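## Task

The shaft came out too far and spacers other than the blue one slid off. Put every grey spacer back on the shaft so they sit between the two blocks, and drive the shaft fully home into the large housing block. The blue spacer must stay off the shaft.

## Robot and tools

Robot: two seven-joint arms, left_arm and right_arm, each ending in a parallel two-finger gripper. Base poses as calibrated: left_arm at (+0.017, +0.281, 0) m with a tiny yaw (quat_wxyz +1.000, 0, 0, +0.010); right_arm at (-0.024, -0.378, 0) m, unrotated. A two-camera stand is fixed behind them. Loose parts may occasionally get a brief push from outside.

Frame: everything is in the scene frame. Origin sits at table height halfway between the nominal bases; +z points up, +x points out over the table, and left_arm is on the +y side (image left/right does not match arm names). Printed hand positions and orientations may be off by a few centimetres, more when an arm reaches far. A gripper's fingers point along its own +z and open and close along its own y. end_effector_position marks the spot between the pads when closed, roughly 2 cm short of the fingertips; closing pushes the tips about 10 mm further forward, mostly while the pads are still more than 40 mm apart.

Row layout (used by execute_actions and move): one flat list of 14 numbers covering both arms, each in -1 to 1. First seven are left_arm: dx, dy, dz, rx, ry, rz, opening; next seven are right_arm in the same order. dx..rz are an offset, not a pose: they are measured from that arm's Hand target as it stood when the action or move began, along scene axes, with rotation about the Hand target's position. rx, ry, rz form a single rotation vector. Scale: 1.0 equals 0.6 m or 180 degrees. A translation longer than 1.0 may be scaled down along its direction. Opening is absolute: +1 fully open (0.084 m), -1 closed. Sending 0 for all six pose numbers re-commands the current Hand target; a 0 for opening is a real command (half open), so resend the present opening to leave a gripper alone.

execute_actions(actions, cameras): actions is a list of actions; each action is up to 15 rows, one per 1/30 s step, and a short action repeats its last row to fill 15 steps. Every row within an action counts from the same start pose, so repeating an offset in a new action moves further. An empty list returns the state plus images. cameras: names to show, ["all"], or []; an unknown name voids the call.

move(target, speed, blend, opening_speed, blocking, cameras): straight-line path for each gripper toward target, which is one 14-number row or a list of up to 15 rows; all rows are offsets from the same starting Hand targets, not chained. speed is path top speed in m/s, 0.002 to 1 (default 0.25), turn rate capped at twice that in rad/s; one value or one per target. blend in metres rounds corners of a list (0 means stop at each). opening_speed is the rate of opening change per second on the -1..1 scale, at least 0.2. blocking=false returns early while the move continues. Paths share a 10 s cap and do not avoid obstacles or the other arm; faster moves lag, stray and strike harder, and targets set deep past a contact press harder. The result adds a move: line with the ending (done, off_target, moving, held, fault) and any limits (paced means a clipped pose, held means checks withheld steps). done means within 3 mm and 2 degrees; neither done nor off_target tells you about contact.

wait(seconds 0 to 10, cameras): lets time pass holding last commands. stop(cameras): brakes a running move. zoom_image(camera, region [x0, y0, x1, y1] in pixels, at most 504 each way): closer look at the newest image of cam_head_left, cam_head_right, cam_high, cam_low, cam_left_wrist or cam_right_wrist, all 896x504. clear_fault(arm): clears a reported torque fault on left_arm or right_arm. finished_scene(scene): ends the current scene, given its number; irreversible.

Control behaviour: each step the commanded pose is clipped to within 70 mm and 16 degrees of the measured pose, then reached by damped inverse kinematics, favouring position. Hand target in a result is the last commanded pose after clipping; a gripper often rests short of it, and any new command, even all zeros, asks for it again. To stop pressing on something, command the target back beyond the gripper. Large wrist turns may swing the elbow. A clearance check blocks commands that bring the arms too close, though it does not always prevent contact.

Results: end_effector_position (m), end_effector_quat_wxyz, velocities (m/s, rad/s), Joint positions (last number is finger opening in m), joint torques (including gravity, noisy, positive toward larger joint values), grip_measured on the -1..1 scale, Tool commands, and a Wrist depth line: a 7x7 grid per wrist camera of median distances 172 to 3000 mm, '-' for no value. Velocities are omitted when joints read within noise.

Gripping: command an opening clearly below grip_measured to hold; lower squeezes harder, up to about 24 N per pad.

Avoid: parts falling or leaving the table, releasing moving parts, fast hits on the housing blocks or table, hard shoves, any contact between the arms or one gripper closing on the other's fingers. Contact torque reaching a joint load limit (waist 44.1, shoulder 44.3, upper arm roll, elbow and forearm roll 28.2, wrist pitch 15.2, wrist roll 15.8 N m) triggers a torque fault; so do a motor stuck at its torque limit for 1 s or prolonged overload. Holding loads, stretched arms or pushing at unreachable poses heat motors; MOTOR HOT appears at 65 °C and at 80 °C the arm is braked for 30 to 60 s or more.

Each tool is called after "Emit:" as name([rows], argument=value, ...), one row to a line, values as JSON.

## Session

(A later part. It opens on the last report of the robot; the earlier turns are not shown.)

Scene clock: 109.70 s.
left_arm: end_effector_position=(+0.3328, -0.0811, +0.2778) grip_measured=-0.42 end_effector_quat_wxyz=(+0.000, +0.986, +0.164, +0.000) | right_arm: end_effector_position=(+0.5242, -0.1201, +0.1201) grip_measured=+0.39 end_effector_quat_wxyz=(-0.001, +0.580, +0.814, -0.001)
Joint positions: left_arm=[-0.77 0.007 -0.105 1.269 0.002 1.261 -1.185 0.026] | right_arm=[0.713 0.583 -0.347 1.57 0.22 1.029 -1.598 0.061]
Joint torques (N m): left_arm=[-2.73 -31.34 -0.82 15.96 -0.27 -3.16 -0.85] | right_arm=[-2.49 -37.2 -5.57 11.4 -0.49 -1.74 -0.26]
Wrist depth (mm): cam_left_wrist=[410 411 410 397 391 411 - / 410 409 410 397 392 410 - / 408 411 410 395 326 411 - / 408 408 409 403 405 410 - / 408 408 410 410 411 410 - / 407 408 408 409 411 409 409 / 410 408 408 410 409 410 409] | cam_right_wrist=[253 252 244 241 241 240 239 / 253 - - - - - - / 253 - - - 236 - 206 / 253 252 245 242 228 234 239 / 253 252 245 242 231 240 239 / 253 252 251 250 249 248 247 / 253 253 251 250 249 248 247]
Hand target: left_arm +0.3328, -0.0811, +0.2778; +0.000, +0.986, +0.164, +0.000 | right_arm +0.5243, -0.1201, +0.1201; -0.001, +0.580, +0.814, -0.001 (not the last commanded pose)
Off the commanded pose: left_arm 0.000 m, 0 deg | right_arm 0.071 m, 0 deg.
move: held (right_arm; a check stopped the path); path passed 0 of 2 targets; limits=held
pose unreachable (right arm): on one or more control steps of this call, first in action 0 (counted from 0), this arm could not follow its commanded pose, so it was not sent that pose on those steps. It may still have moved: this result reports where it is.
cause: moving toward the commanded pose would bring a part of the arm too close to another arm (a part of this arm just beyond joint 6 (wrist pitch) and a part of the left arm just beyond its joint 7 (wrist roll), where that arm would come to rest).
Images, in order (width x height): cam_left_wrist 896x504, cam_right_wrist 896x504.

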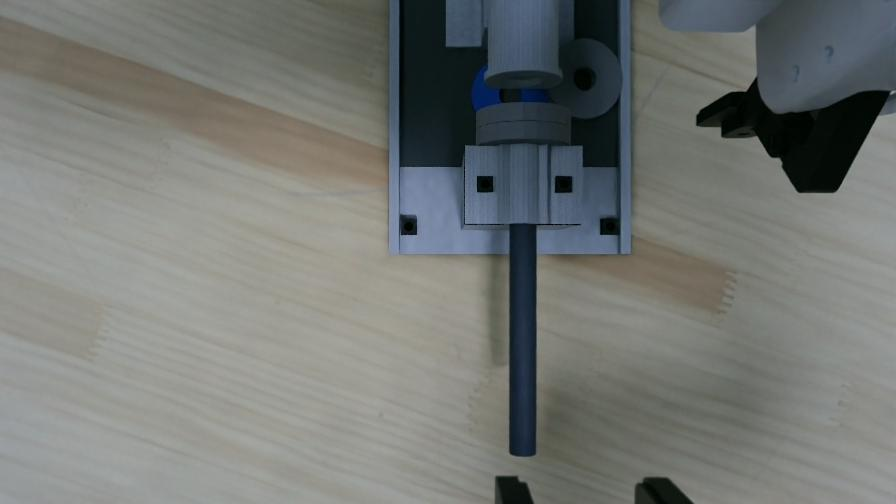

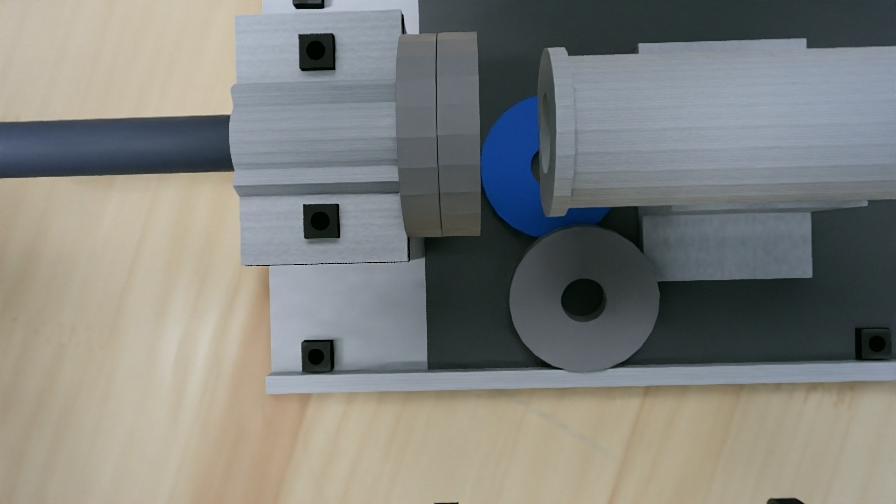

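Emit:
move(target=[-0.0432,0.1261,0,0,0,0,-0.4,0,0,0,0,0,0,0.4], speed=0.15)

Emit:
move([
  [0,0,0,0,0,0,-0.4,-0.0080,0.0757,0,0,0,0,0.4],
  [0,0,0,0,0,0,-0.4,-0.0080,0.0757,-0.075,0,0,0,0.4],
], speed=0.1, cameras=["cam_left_wrist","cam_right_wrist"])

Emit:
zoom_image(camera="cam_left_wrist", region=[600, 0, 852, 252])

Scene clock: 111.10 s.
left_arm: end_effector_position=(+0.3069, -0.0054, +0.2778) grip_measured=-0.42 end_effector_quat_wxyz=(+0.000, +0.986, +0.164, +0.000) | right_arm: end_effector_position=(+0.5243, -0.1201, +0.1201) grip_measured=+0.39 end_effector_quat_wxyz=(-0.001, +0.580, +0.814, -0.001)
Joint positions: left_arm=[-0.735 -0.238 -0.06 1.011 -0.014 1.248 -1.098 0.026] | right_arm=[0.713 0.583 -0.347 1.57 0.22 1.028 -1.598 0.061]
Joint torques (N m): left_arm=[2.27 -23.21 0.93 15.99 -0.59 -1.66 0.92] | right_arm=[-2.77 -37.11 -5.49 11.36 -0.9 -1.84 -0.51]
Wrist depth (mm): cam_left_wrist=[410 410 411 411 403 389 412 / 410 410 411 411 403 391 411 / 409 412 410 409 396 326 411 / 409 409 409 409 405 404 412 / 410 410 408 409 411 409 410 / 408 409 409 409 409 408 410 / 407 407 409 406 410 408 409] | cam_right_wrist=[253 252 244 242 241 240 239 / 253 - - - - - - / 253 - - - 235 - 208 / 253 252 245 242 228 234 239 / 253 252 245 242 231 240 240 / 253 252 251 250 249 248 247 / 253 252 251 250 249 249 247]
Hand target: left_arm +0.3069, -0.0054, +0.2778; +0.000, +0.986, +0.164, +0.000 | right_arm +0.5243, -0.1201, +0.1201; -0.001, +0.580, +0.814, -0.001
Off the commanded pose: left_arm 0.000 m, 0 deg | right_arm 0.000 m, 0 deg.
move: done

Scene clock: 112.70 s.
left_arm: end_effector_position=(+0.3069, -0.0054, +0.2778) grip_measured=-0.42 end_effector_quat_wxyz=(+0.000, +0.986, +0.164, +0.000) | right_arm: end_effector_position=(+0.5195, -0.0747, +0.0751) grip_measured=+0.39 end_effector_quat_wxyz=(-0.001, +0.580, +0.814, -0.001)
Joint positions: left_arm=[-0.735 -0.238 -0.06 1.011 -0.014 1.248 -1.098 0.026] | right_arm=[0.749 0.697 -0.313 1.625 0.243 0.968 -1.537 0.061]
Joint torques (N m): left_arm=[2.21 -23.48 0.94 15.89 -0.51 -1.71 0.91] | right_arm=[-2.19 -32.24 -2.95 12.12 1.27 -2.09 -0.52]
Wrist depth (mm): cam_left_wrist=[410 411 411 411 403 323 243 / 410 409 410 409 402 315 257 / 409 409 411 410 396 326 411 / 410 409 409 410 404 404 411 / 410 410 409 410 409 409 409 / 408 408 408 410 408 409 410 / 408 409 410 408 409 410 410] | cam_right_wrist=[207 206 205 205 204 192 195 / 208 207 200 197 196 196 195 / 208 207 200 197 196 190 189 / - - - - 196 190 - / - - - - - - - / - - - - - - - / - - - 198 185 196 195]
Hand target: left_arm +0.3069, -0.0054, +0.2778; +0.000, +0.986, +0.164, +0.000 | right_arm +0.5195, -0.0747, +0.0751; -0.001, +0.580, +0.814, -0.001
Off the commanded pose: left_arm 0.000 m, 0 deg | right_arm 0.000 m, 0 deg.
move: done
Images, in order (width x height): cam_left_wrist 896x504, cam_right_wrist 896x504.

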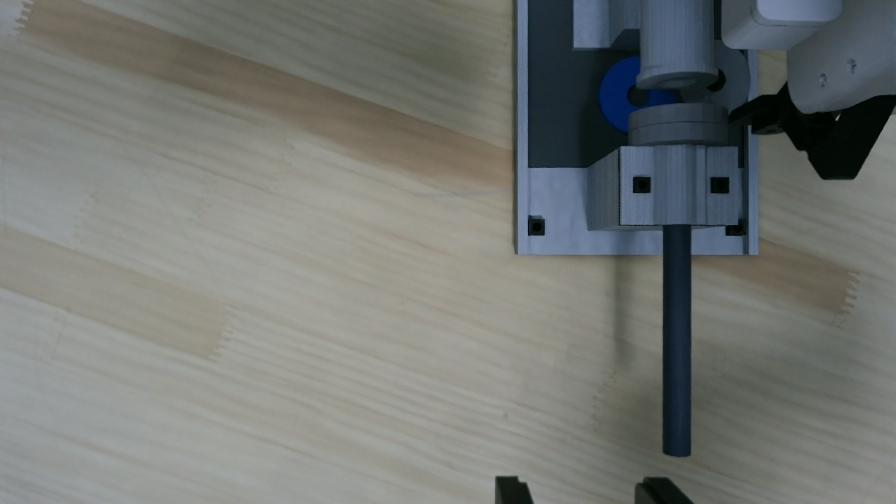

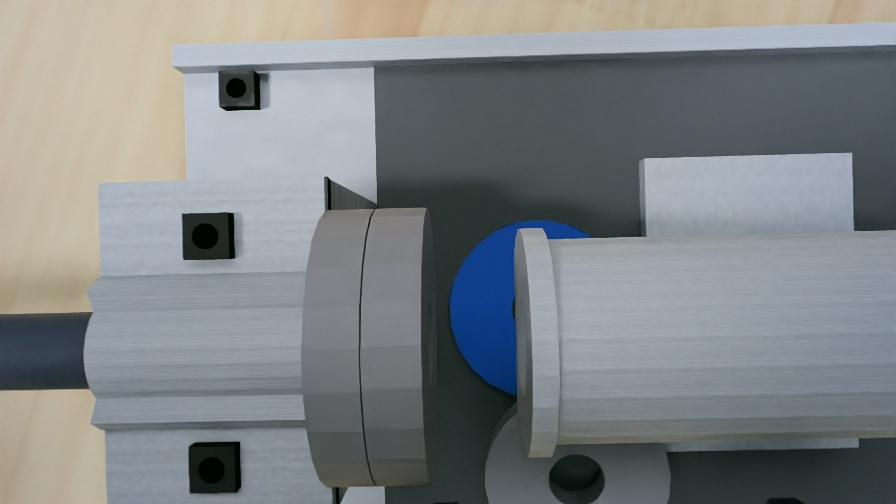

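Scaled by 2.000 from the camera's 896x504 image, which has a finer 1280x720 frame.

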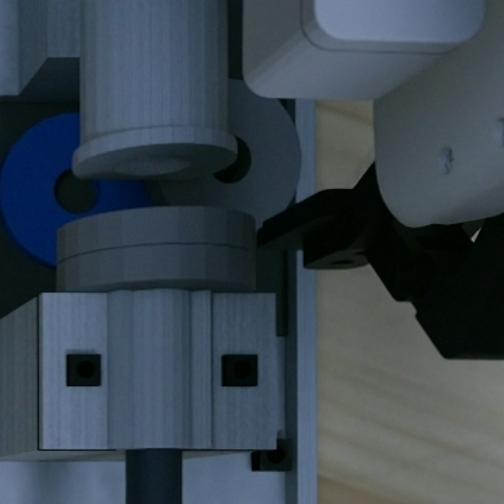

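Emit:
move(target=[0,0,0,0,0,0,-0.4,-0.0024,-0.0008,-0.057,0,0,0,0.4], speed=0.06, cameras=["cam_left_wrist","cam_right_wrist","cam_head_right"])

Emit:
zoom_image(camera="cam_left_wrist", region=[600, 0, 852, 252])

Scene clock: 113.93 s.
left_arm: end_effector_position=(+0.3069, -0.0054, +0.2778) grip_measured=-0.42 end_effector_quat_wxyz=(+0.000, +0.986, +0.164, +0.000) | right_arm: end_effector_position=(+0.5180, -0.0752, +0.0409) grip_measured=+0.39 end_effector_quat_wxyz=(-0.001, +0.580, +0.814, -0.001)
Joint positions: left_arm=[-0.735 -0.238 -0.06 1.011 -0.014 1.248 -1.098 0.026] | right_arm=[0.743 0.746 -0.3 1.602 0.26 0.898 -1.548 0.061]
Joint torques (N m): left_arm=[2.18 -23.5 1.03 15.92 -0.62 -1.65 0.88] | right_arm=[-2.68 -32.91 -3.23 10.82 1.29 -1.62 -0.43]
Wrist depth (mm): cam_left_wrist=[409 410 410 409 403 320 247 / 410 409 410 411 402 314 284 / 410 409 410 410 396 326 319 / 409 410 410 410 405 404 410 / 408 408 409 409 410 411 410 / 407 409 408 409 410 409 409 / 408 408 410 408 408 409 410] | cam_right_wrist=[173 - - - - - - / 173 - - - - - - / - - - - - - - / - - - - - - - / - - - - - - - / - - - - - - - / - - - - - - -]
Hand target: left_arm +0.3069, -0.0054, +0.2778; +0.000, +0.986, +0.164, +0.000 | right_arm +0.5180, -0.0752, +0.0409; -0.001, +0.580, +0.814, -0.001
Off the commanded pose: left_arm 0.000 m, 0 deg | right_arm 0.000 m, 0 deg.
move: done
Images, in order (width x height): cam_head_right 896x504, cam_left_wrist 896x504, cam_right_wrist 896x504.

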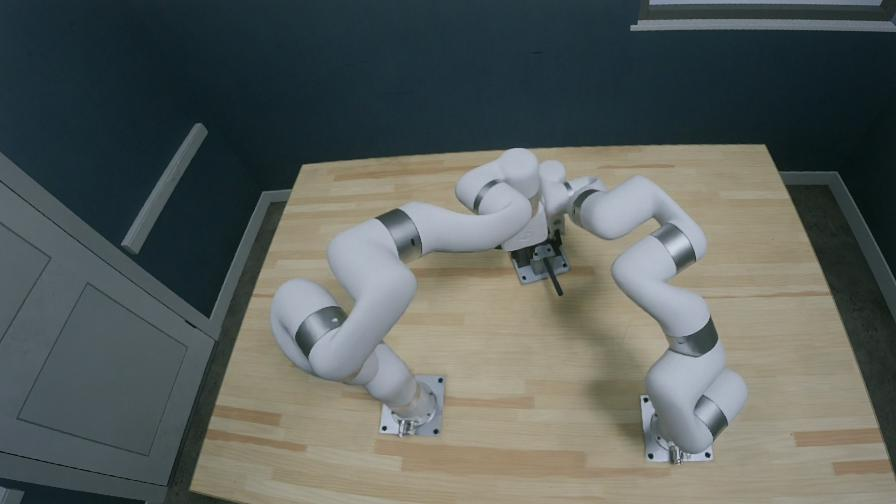

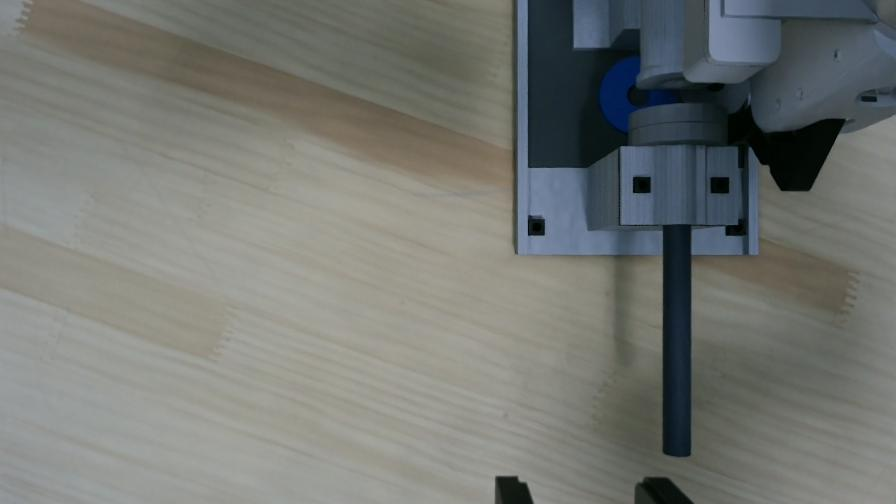

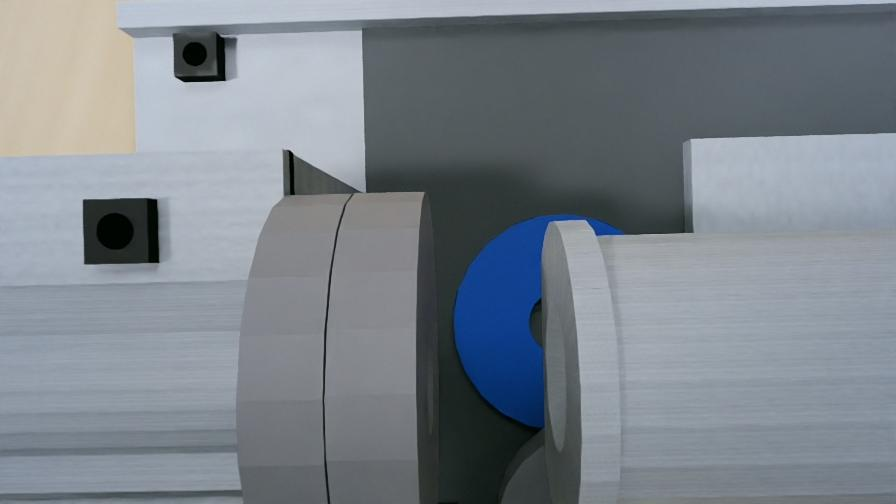

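Scaled by 2.000 from the camera's 896x504 image, which has a finer 1280x720 frame.

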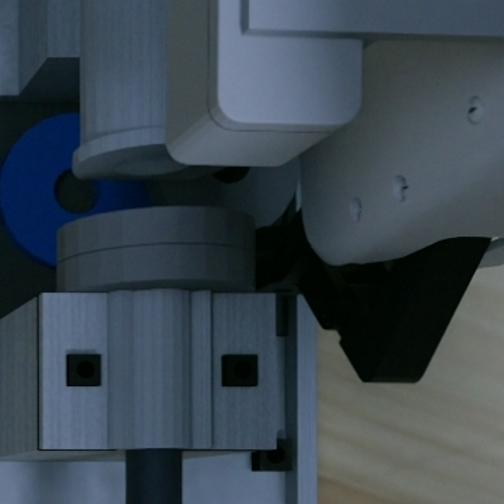

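Emit:
move(target=[0,0,0,0,0,0,-0.4,0,0,-0.0133,0,0,0,0.3], speed=0.03)

Emit:
move(target=[0,0,0,0,0,0,-0.4,0,0,-0.001,0,0,0,0.05], speed=0.02, opening_speed=0.3, cameras=["cam_left_wrist","cam_right_wrist"])

Scene clock: 115.00 s.
left_arm: end_effector_position=(+0.3069, -0.0054, +0.2778) grip_measured=-0.42 end_effector_quat_wxyz=(+0.000, +0.986, +0.164, +0.000) | right_arm: end_effector_position=(+0.5180, -0.0752, +0.0329) grip_measured=+0.29 end_effector_quat_wxyz=(-0.001, +0.580, +0.814, -0.001)
Joint positions: left_arm=[-0.735 -0.238 -0.06 1.011 -0.014 1.248 -1.098 0.026] | right_arm=[0.741 0.759 -0.297 1.6 0.264 0.883 -1.55 0.056]
Joint torques (N m): left_arm=[2.19 -23.57 1.04 15.96 -0.58 -1.71 0.83] | right_arm=[-2.88 -32.83 -3.29 10.78 1.31 -1.63 -0.59]
Wrist depth (mm): cam_left_wrist=[411 410 412 410 403 314 259 / 410 409 411 410 402 314 286 / 410 409 408 410 396 327 - / 409 409 409 410 405 405 411 / 409 409 409 409 409 410 411 / 409 408 408 409 409 408 410 / 408 408 409 407 409 409 410] | cam_right_wrist=[- - - - - - - / - - - - - - - / - - - - - - - / - - - - - - - / - - - - - - - / - - - - - - - / - - - - - - -]
Hand target: left_arm +0.3069, -0.0054, +0.2778; +0.000, +0.986, +0.164, +0.000 | right_arm +0.5180, -0.0752, +0.0329; -0.001, +0.580, +0.814, -0.001
Off the commanded pose: left_arm 0.000 m, 0 deg | right_arm 0.000 m, 0 deg.
move: done

Scene clock: 116.03 s.
left_arm: end_effector_position=(+0.3069, -0.0054, +0.2778) grip_measured=-0.42 end_effector_quat_wxyz=(+0.000, +0.986, +0.164, +0.000) | right_arm: end_effector_position=(+0.5181, -0.0751, +0.0324) grip_measured=+0.09 end_effector_quat_wxyz=(+0.000, +0.580, +0.814, -0.001)
Joint positions: left_arm=[-0.735 -0.238 -0.06 1.011 -0.014 1.248 -1.098 0.026] | right_arm=[0.741 0.76 -0.296 1.6 0.264 0.881 -1.55 0.048]
Joint torques (N m): left_arm=[2.16 -23.59 0.9 15.97 -0.58 -1.63 0.8] | right_arm=[-1.1 -13.56 0.83 0.34 0.09 2.65 -0.52]
Wrist depth (mm): cam_left_wrist=[409 410 410 410 402 314 260 / 411 410 410 411 403 314 287 / 411 409 410 410 396 326 - / 409 408 408 409 403 403 411 / 410 408 409 409 409 410 409 / 408 408 408 409 409 409 410 / 408 407 409 409 408 409 409] | cam_right_wrist=[- - - - - - - / - - - - - - - / - - - - - - - / - - - - - - - / - - - - - - - / - - - - - - - / - - - - - - -]
Hand target: left_arm +0.3069, -0.0054, +0.2778; +0.000, +0.986, +0.164, +0.000 | right_arm +0.5180, -0.0752, +0.0323; -0.001, +0.580, +0.814, -0.001
Off the commanded pose: left_arm 0.000 m, 0 deg | right_arm 0.000 m, 0 deg.
move: done
Images, in order (width x height): cam_left_wrist 896x504, cam_right_wrist 896x504.

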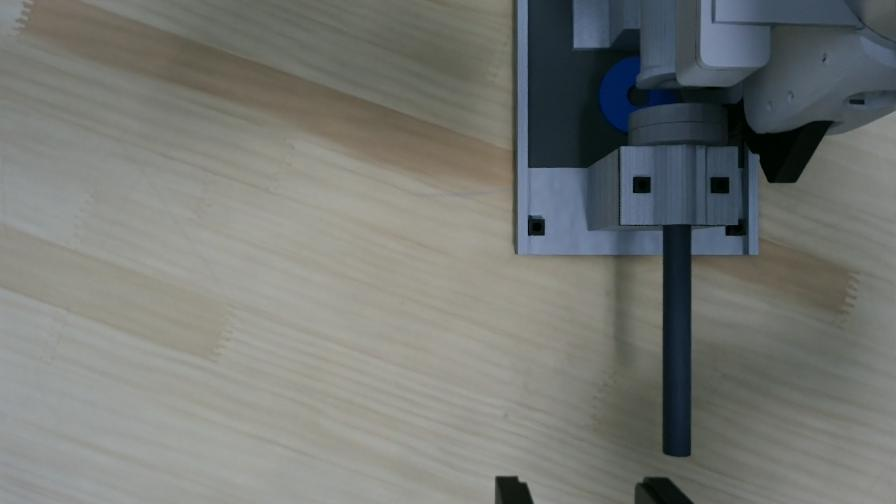

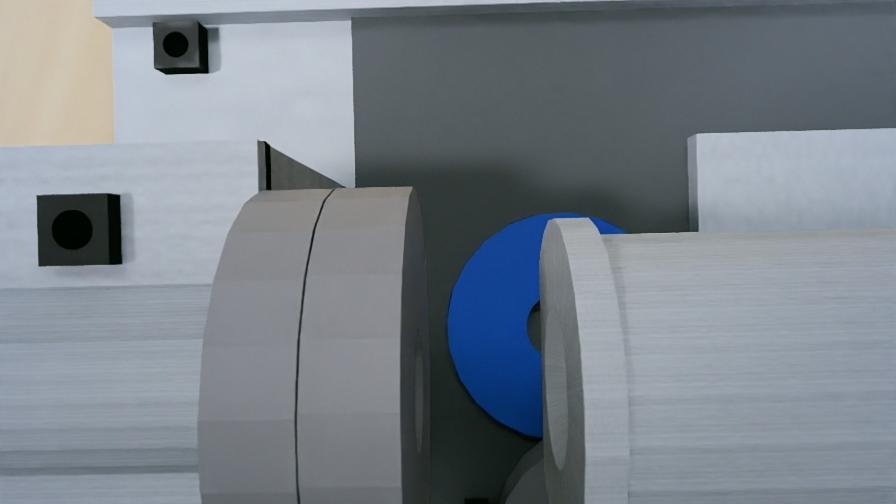

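Emit:
move([
  [-0.1163,0.0307,0,0,0,0,-0.4,0,0,0.0167,0,0,0,-0.1],
  [-0.1163,0.0307,0,0,0,0,-0.4,0.0081,-0.0237,0.0167,0,0,0,-0.1],
  [-0.1163,0.0307,0,0,0,0,-0.4,0.0081,-0.0237,0.1795,0,0,0,-0.1],
], speed=0.08, cameras=["cam_right_wrist"])

Scene clock: 120.87 s.
left_arm: end_effector_position=(+0.2371, +0.0130, +0.2778) grip_measured=-0.42 end_effector_quat_wxyz=(+0.000, +0.986, +0.164, +0.000) | right_arm: end_effector_position=(+0.5229, -0.0894, +0.1400) grip_measured=+0.09 end_effector_quat_wxyz=(-0.001, +0.580, +0.814, -0.001)
Joint positions: left_arm=[-0.775 -0.451 -0.108 0.831 -0.048 1.279 -1.168 0.026] | right_arm=[0.739 0.603 -0.337 1.665 0.212 1.1 -1.543 0.048]
Joint torques (N m): left_arm=[-2.82 -16.66 0.05 15.98 -0.53 -1.7 -0.79] | right_arm=[2.66 -38.19 -5.83 13.98 -1.06 -0.67 0.83]
Wrist depth (mm): cam_left_wrist=[410 412 412 410 412 328 411 / 410 409 410 410 409 369 412 / 409 409 410 411 409 410 410 / 408 409 408 410 411 409 411 / 408 410 410 409 409 410 410 / 408 409 409 409 409 411 410 / 407 407 408 408 409 409 411] | cam_right_wrist=[272 271 270 269 268 267 266 / 273 272 264 262 260 259 259 / 273 272 187 261 186 181 180 / 187 185 182 - 172 - - / 273 272 187 194 186 254 259 / 273 272 265 262 261 260 259 / 273 272 271 - - 268 267]
Hand target: left_arm +0.2371, +0.0130, +0.2778; +0.000, +0.986, +0.164, +0.000 | right_arm +0.5229, -0.0894, +0.1400; -0.001, +0.580, +0.814, -0.001
Off the commanded pose: left_arm 0.000 m, 0 deg | right_arm 0.000 m, 0 deg.
move: done
Images, in order (width x height): cam_right_wrist 896x504.

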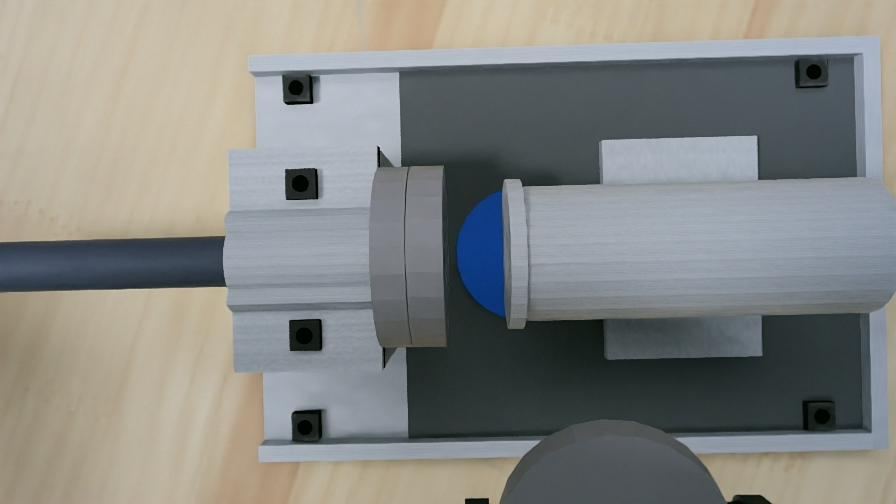

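Emit:
execute_actions(actions=[])

Scene clock: 121.90 s.
left_arm: end_effector_position=(+0.2371, +0.0130, +0.2778) grip_measured=-0.42 end_effector_quat_wxyz=(+0.000, +0.986, +0.164, +0.000) | right_arm: end_effector_position=(+0.5229, -0.0894, +0.1400) grip_measured=+0.09 end_effector_quat_wxyz=(-0.001, +0.580, +0.814, -0.001)
Joint positions: left_arm=[-0.775 -0.451 -0.108 0.831 -0.048 1.279 -1.168 0.026] | right_arm=[0.739 0.603 -0.337 1.665 0.212 1.1 -1.543 0.048]
Joint velocities: within noise
Joint torques (N m): left_arm=[-2.82 -16.78 0.13 15.87 -0.6 -1.68 -0.88] | right_arm=[2.25 -37.99 -5.72 14.31 -1.14 -0.84 0.72]
Wrist depth (mm): cam_left_wrist=[411 409 412 411 411 328 412 / 410 409 410 412 411 368 412 / 410 410 409 410 411 411 411 / 408 408 409 410 408 409 411 / 409 409 409 409 410 411 411 / 409 409 408 409 410 408 410 / 408 407 408 408 408 409 408] | cam_right_wrist=[273 271 270 269 268 267 266 / 273 271 264 262 261 259 259 / 273 272 187 261 186 181 180 / 187 185 182 - 172 - - / 273 272 187 194 186 254 259 / 273 272 265 262 261 260 259 / 273 272 271 - - 267 267]
Hand target: left_arm +0.2371, +0.0130, +0.2778; +0.000, +0.986, +0.164, +0.000 | right_arm +0.5229, -0.0894, +0.1400; -0.001, +0.580, +0.814, -0.001
Tool commands: left_gripper/opening=-0.4 right_gripper/opening=-0.1
Off the commanded pose: left_arm 0.000 m, 0 deg | right_arm 0.000 m, 0 deg.

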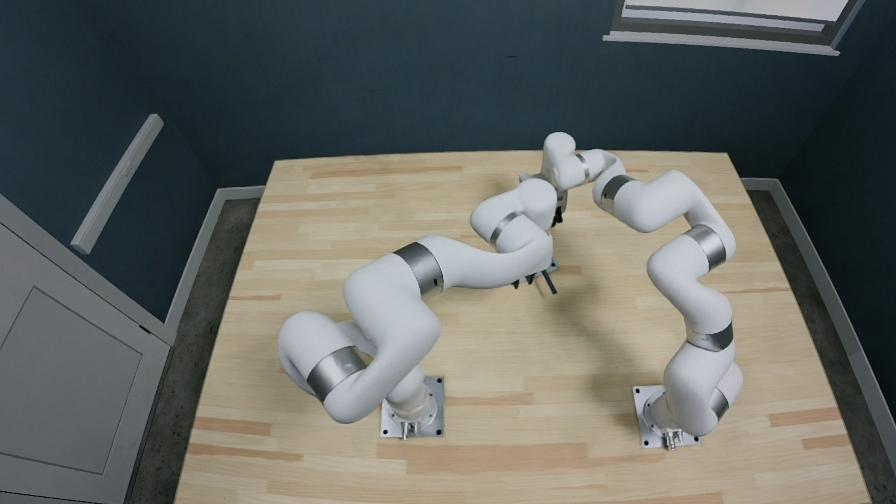

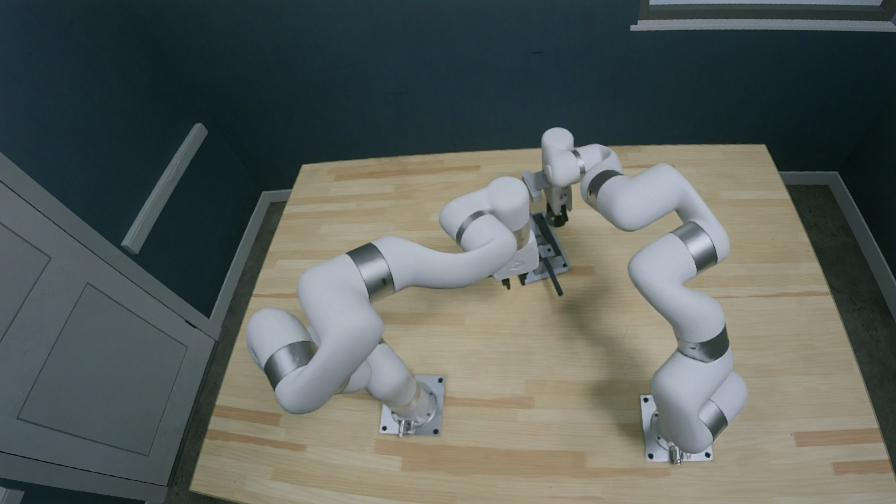

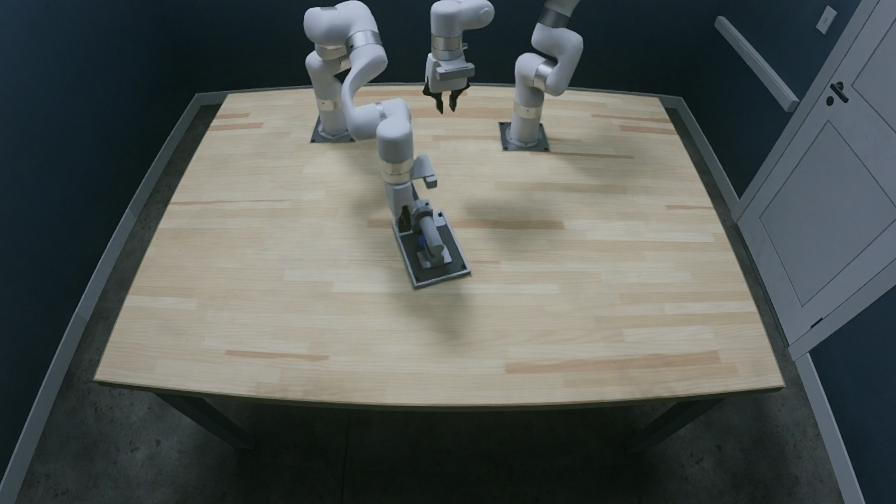

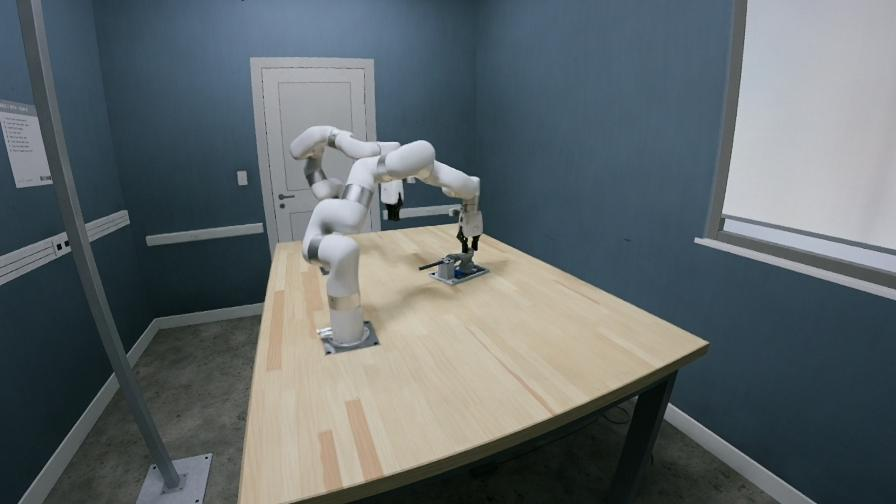

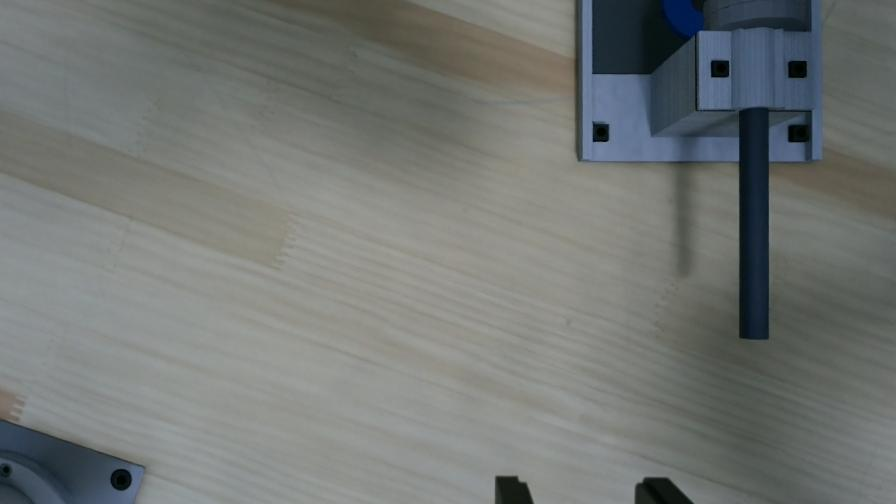

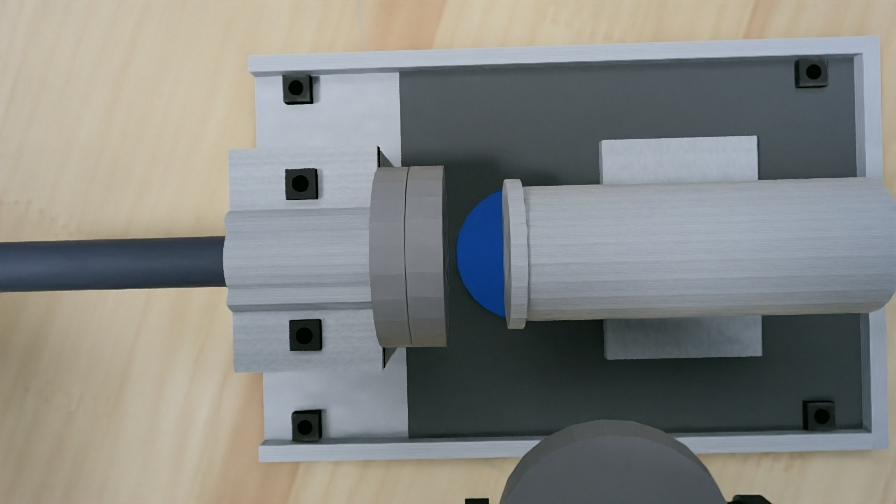

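Emit:
move(target=[0,0,0,0,0,0,-0.4,-0.1267,-0.0137,0,0,0,0,-0.1], speed=0.15, cameras=["cam_right_wrist"])

Scene clock: 123.40 s.
left_arm: end_effector_position=(+0.2371, +0.0130, +0.2778) grip_measured=-0.42 end_effector_quat_wxyz=(+0.000, +0.986, +0.164, +0.000) | right_arm: end_effector_position=(+0.4469, -0.0976, +0.1400) grip_measured=+0.09 end_effector_quat_wxyz=(-0.001, +0.580, +0.814, -0.001)
Joint positions: left_arm=[-0.775 -0.451 -0.108 0.831 -0.048 1.279 -1.168 0.026] | right_arm=[0.847 0.362 -0.348 1.302 0.148 0.968 -1.468 0.048]
Joint torques (N m): left_arm=[-2.79 -16.69 0.29 15.98 -0.54 -1.68 -0.83] | right_arm=[2.85 -31.82 -4.31 11.18 -0.9 -1.8 0.92]
Wrist depth (mm): cam_left_wrist=[410 410 411 411 412 328 307 / 409 409 410 411 411 368 396 / 410 410 410 410 410 409 410 / 410 409 408 411 410 408 411 / 408 407 409 408 409 410 410 / 408 409 409 409 411 409 409 / 407 408 408 409 408 409 410] | cam_right_wrist=[273 272 270 270 269 267 267 / 273 272 271 270 263 260 259 / 273 272 271 270 263 260 253 / 273 272 271 - 185 181 180 / 187 186 186 186 181 - 195 / 274 272 271 271 185 260 259 / 274 272 271 - - 260 259]
Hand target: left_arm +0.2371, +0.0130, +0.2778; +0.000, +0.986, +0.164, +0.000 | right_arm +0.4469, -0.0976, +0.1400; -0.001, +0.580, +0.814, -0.001
Off the commanded pose: left_arm 0.000 m, 0 deg | right_arm 0.000 m, 0 deg.
move: done
Images, in order (width x height): cam_right_wrist 896x504.

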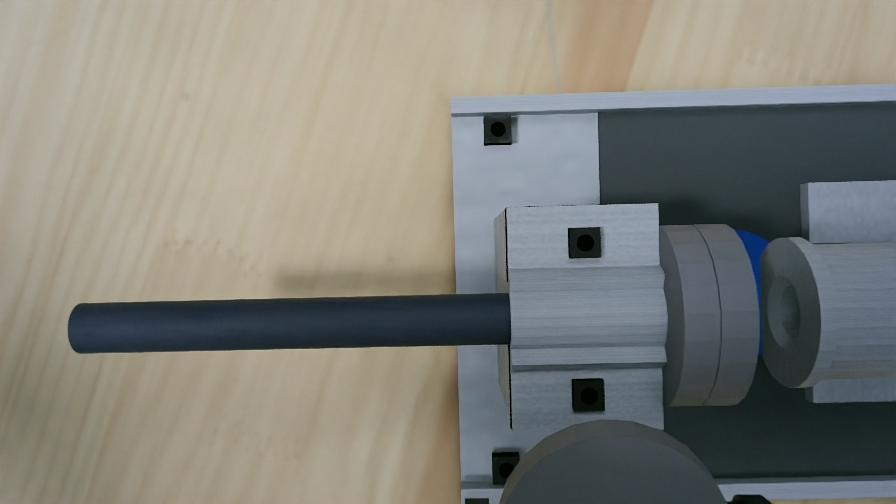

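Emit:
move([
  [0,0,0,0,0,0,-0.4,0.0039,0.0013,-0.0567,0,0,0,-0.05],
  [0,0,0,0,0,0,-0.4,0.0039,0.0013,-0.0817,0,0,0,0.02],
], speed=[0.08,0.03], cameras=["cam_right_wrist"])

Scene clock: 126.53 s.
left_arm: end_effector_position=(+0.2371, +0.0130, +0.2778) grip_measured=-0.42 end_effector_quat_wxyz=(+0.000, +0.986, +0.164, +0.000) | right_arm: end_effector_position=(+0.4492, -0.0968, +0.0910) grip_measured=+0.09 end_effector_quat_wxyz=(-0.001, +0.580, +0.814, -0.001)
Joint positions: left_arm=[-0.775 -0.451 -0.108 0.831 -0.048 1.279 -1.168 0.026] | right_arm=[0.833 0.443 -0.331 1.267 0.186 0.856 -1.494 0.048]
Joint torques (N m): left_arm=[-2.84 -16.59 0.22 15.98 -0.57 -1.69 -0.8] | right_arm=[0.09 -24.27 0.79 10.06 1.96 -1.65 -0.39]
Wrist depth (mm): cam_left_wrist=[410 410 410 411 412 328 323 / 411 410 410 411 411 368 327 / 409 409 409 410 410 412 411 / 407 409 411 410 410 411 410 / 408 409 408 409 409 409 410 / 409 408 409 408 409 409 411 / 407 407 408 408 410 408 410] | cam_right_wrist=[224 223 222 221 220 219 219 / 224 223 222 215 214 212 211 / 224 223 222 221 214 212 211 / 224 223 222 - - - - / 224 223 222 - - - - / 224 223 222 - - - - / 224 223 223 - - 212 211]
Hand target: left_arm +0.2371, +0.0130, +0.2778; +0.000, +0.986, +0.164, +0.000 | right_arm +0.4492, -0.0968, +0.0910; -0.001, +0.580, +0.814, -0.001
Off the commanded pose: left_arm 0.000 m, 0 deg | right_arm 0.000 m, 0 deg.
move: done
Images, in order (width x height): cam_right_wrist 896x504.

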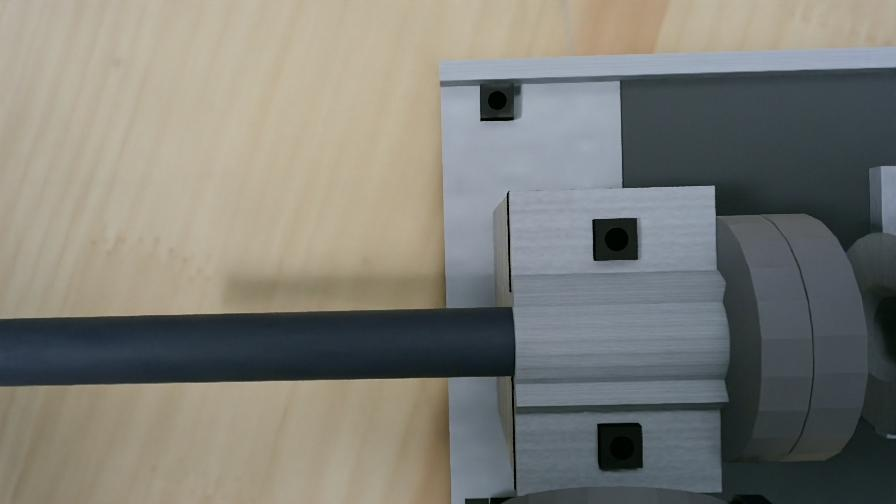

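Emit:
move([
  [0,0,0,0,0,0,-0.4,-0.0024,0.0071,-0.01,0,0,0,0.02],
  [0,0,0,0,0,0,-0.4,-0.0048,0.0142,-0.0167,0,0,0,0.02],
], speed=[0.03,0.02], blend=0.002, cameras=["cam_right_wrist"])

Scene clock: 127.57 s.
left_arm: end_effector_position=(+0.2371, +0.0130, +0.2778) grip_measured=-0.42 end_effector_quat_wxyz=(+0.000, +0.986, +0.164, +0.000) | right_arm: end_effector_position=(+0.4464, -0.0885, +0.0810) grip_measured=+0.09 end_effector_quat_wxyz=(+0.000, +0.581, +0.814, -0.001)
Joint positions: left_arm=[-0.775 -0.451 -0.108 0.831 -0.048 1.279 -1.168 0.026] | right_arm=[0.841 0.466 -0.322 1.269 0.193 0.836 -1.482 0.048]
Joint torques (N m): left_arm=[-2.81 -16.67 0.27 15.97 -0.42 -1.71 -0.79] | right_arm=[17.51 -25.23 12.91 14.18 5.27 -1.81 1.33]
Wrist depth (mm): cam_left_wrist=[409 411 411 411 411 328 322 / 410 410 409 411 410 369 323 / 409 410 410 410 410 410 412 / 409 409 409 411 409 411 412 / 408 409 410 410 410 410 409 / 408 408 409 408 410 408 410 / 406 408 408 408 409 409 409] | cam_right_wrist=[213 212 212 211 210 210 209 / 213 213 212 211 202 201 201 / 214 213 212 205 204 202 201 / 214 213 212 - - 202 201 / 214 213 212 - - - - / - - - - - - - / 214 213 213 - - - -]
Hand target: left_arm +0.2371, +0.0130, +0.2778; +0.000, +0.986, +0.164, +0.000 | right_arm +0.4463, -0.0883, +0.0810; -0.001, +0.580, +0.814, -0.001
Off the commanded pose: left_arm 0.000 m, 0 deg | right_arm 0.000 m, 0 deg.
move: done
Images, in order (width x height): cam_right_wrist 896x504.

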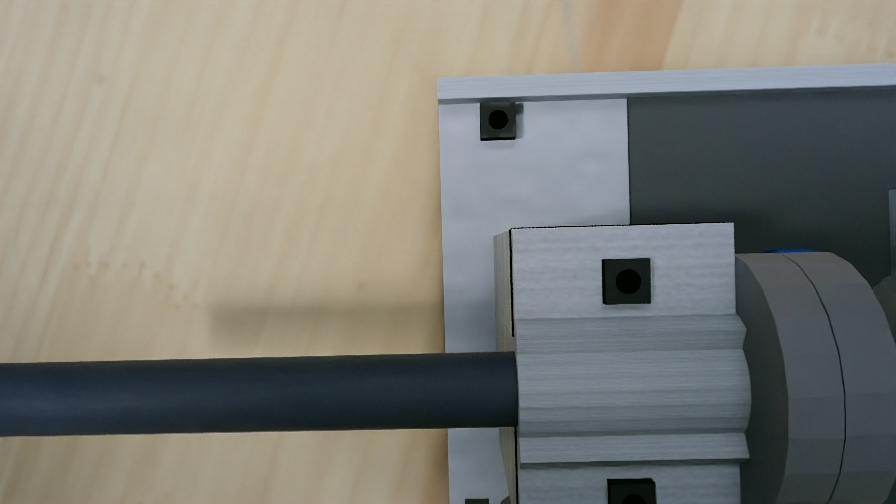

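Emit:
move([
  [0,0,0,0,0,0,-0.4,0.0005,-0.0016,0,0,0,0,-0.1],
  [0,0,0,0,0,0,-0.4,0.0054,-0.0158,0.0,0,0,0,-0.1],
  [0,0,0,0,0,0,-0.4,0.0054,-0.0158,0.12,0,0,0,-0.1],
], speed=[0.02,0.05,0.15], cameras=["cam_right_wrist","cam_high"])

Scene clock: 130.17 s.
left_arm: end_effector_position=(+0.2371, +0.0130, +0.2778) grip_measured=-0.42 end_effector_quat_wxyz=(+0.000, +0.986, +0.164, +0.000) | right_arm: end_effector_position=(+0.4496, -0.0978, +0.1529) grip_measured=+0.09 end_effector_quat_wxyz=(-0.001, +0.580, +0.814, -0.001)
Joint positions: left_arm=[-0.775 -0.451 -0.108 0.831 -0.048 1.279 -1.168 0.026] | right_arm=[0.844 0.353 -0.351 1.329 0.141 1.003 -1.466 0.048]
Joint torques (N m): left_arm=[-2.64 -16.57 0.24 16.01 -0.49 -1.66 -0.74] | right_arm=[2.82 -32.39 -4.38 14.08 -0.91 -0.84 0.81]
Wrist depth (mm): cam_left_wrist=[408 411 411 410 411 328 322 / 408 409 411 410 410 368 400 / 409 408 409 411 410 411 410 / 409 409 409 409 409 410 411 / 409 408 410 410 408 410 410 / 408 409 407 409 409 410 409 / 406 408 409 408 409 408 409] | cam_right_wrist=[286 284 284 282 281 280 279 / 286 285 283 283 276 272 271 / 286 285 284 283 274 273 266 / 286 285 284 283 195 192 190 / 202 202 200 197 193 179 184 / 286 285 284 283 199 273 271 / 286 285 284 283 274 273 272]
Hand target: left_arm +0.2371, +0.0130, +0.2778; +0.000, +0.986, +0.164, +0.000 | right_arm +0.4496, -0.0978, +0.1530; -0.001, +0.580, +0.814, -0.001
Off the commanded pose: left_arm 0.000 m, 0 deg | right_arm 0.000 m, 0 deg.
move: done
Images, in order (width x height): cam_high 896x504, cam_right_wrist 896x504.

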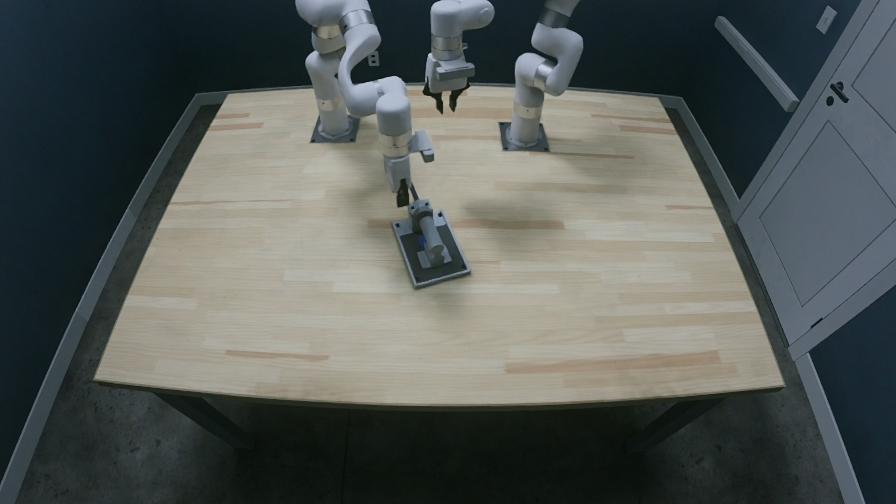

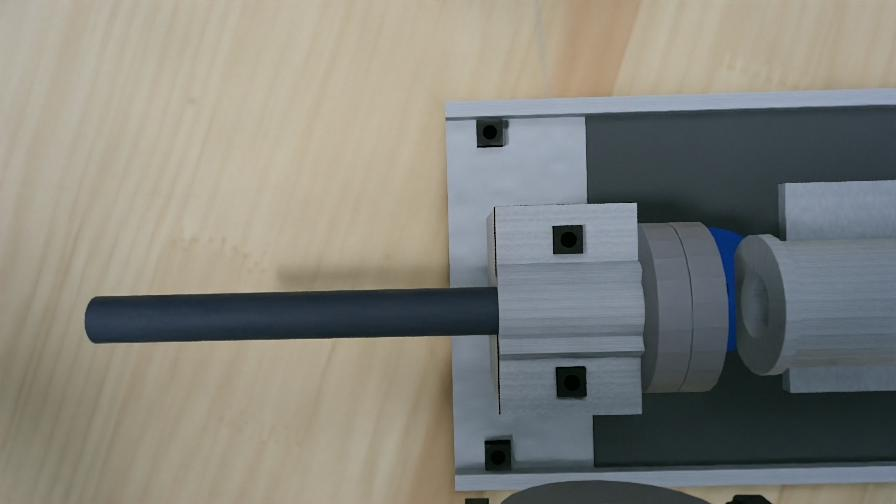

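Emit:
zoom_image(camera="cam_right_wrist", region=[440, 420, 800, 504])

Emit:
zoom_image(camera="cam_high", region=[360, 150, 480, 260])

Scaled by 1.400 from the camera's 896x504 image, which has a finer 1280x720 frame.

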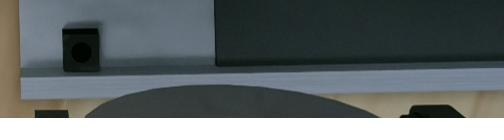

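Scaled by 4.200 from the camera's 896x504 image, which has a finer 1280x720 frame.

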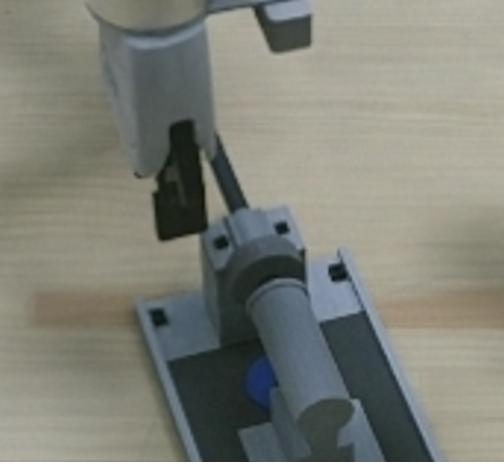

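Emit:
move([
  [0,0,0,0,0,0,-0.4,0,0,-0.12,0,0,0,-0.05],
  [0,0,0,0,0,0,-0.4,-0.0022,0.0063,-0.12,0,0,0,0.02],
], speed=[0.15,0.04], cameras=["cam_right_wrist"])

Scene clock: 133.40 s.
left_arm: end_effector_position=(+0.2371, +0.0130, +0.2778) grip_measured=-0.42 end_effector_quat_wxyz=(+0.000, +0.986, +0.164, +0.000) | right_arm: end_effector_position=(+0.4482, -0.0940, +0.0810) grip_measured=+0.09 end_effector_quat_wxyz=(-0.001, +0.580, +0.814, -0.001)
Joint positions: left_arm=[-0.775 -0.451 -0.108 0.831 -0.048 1.279 -1.168 0.026] | right_arm=[0.834 0.462 -0.325 1.263 0.194 0.834 -1.493 0.048]
Joint torques (N m): left_arm=[-2.72 -16.69 0.24 16.05 -0.46 -1.66 -0.8] | right_arm=[2.77 -26.93 -1.89 13.55 -0.81 -0.92 0.72]
Wrist depth (mm): cam_left_wrist=[410 410 409 412 412 328 322 / 410 410 411 410 410 368 329 / 409 410 410 410 411 411 410 / 408 409 409 409 410 410 411 / 409 409 408 410 409 409 411 / 408 410 408 407 408 410 410 / 407 407 410 410 409 409 409] | cam_right_wrist=[213 212 212 211 210 210 208 / 214 213 212 205 204 202 201 / 214 213 212 205 204 202 201 / 214 213 212 - - - 201 / 214 213 212 - - - - / 214 213 212 - - - - / 214 213 212 - - - -]
Hand target: left_arm +0.2371, +0.0130, +0.2778; +0.000, +0.986, +0.164, +0.000 | right_arm +0.4482, -0.0940, +0.0810; -0.001, +0.580, +0.814, -0.001
Off the commanded pose: left_arm 0.000 m, 0 deg | right_arm 0.000 m, 0 deg.
move: done
Images, in order (width x height): cam_right_wrist 896x504.

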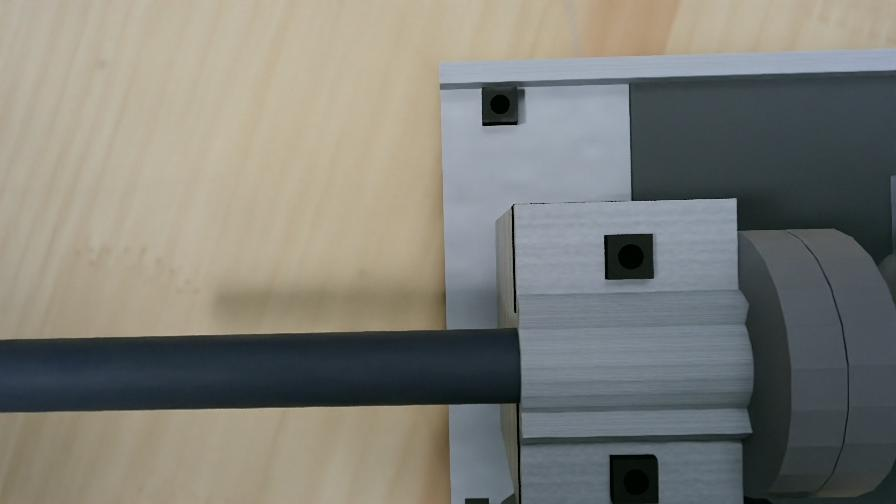

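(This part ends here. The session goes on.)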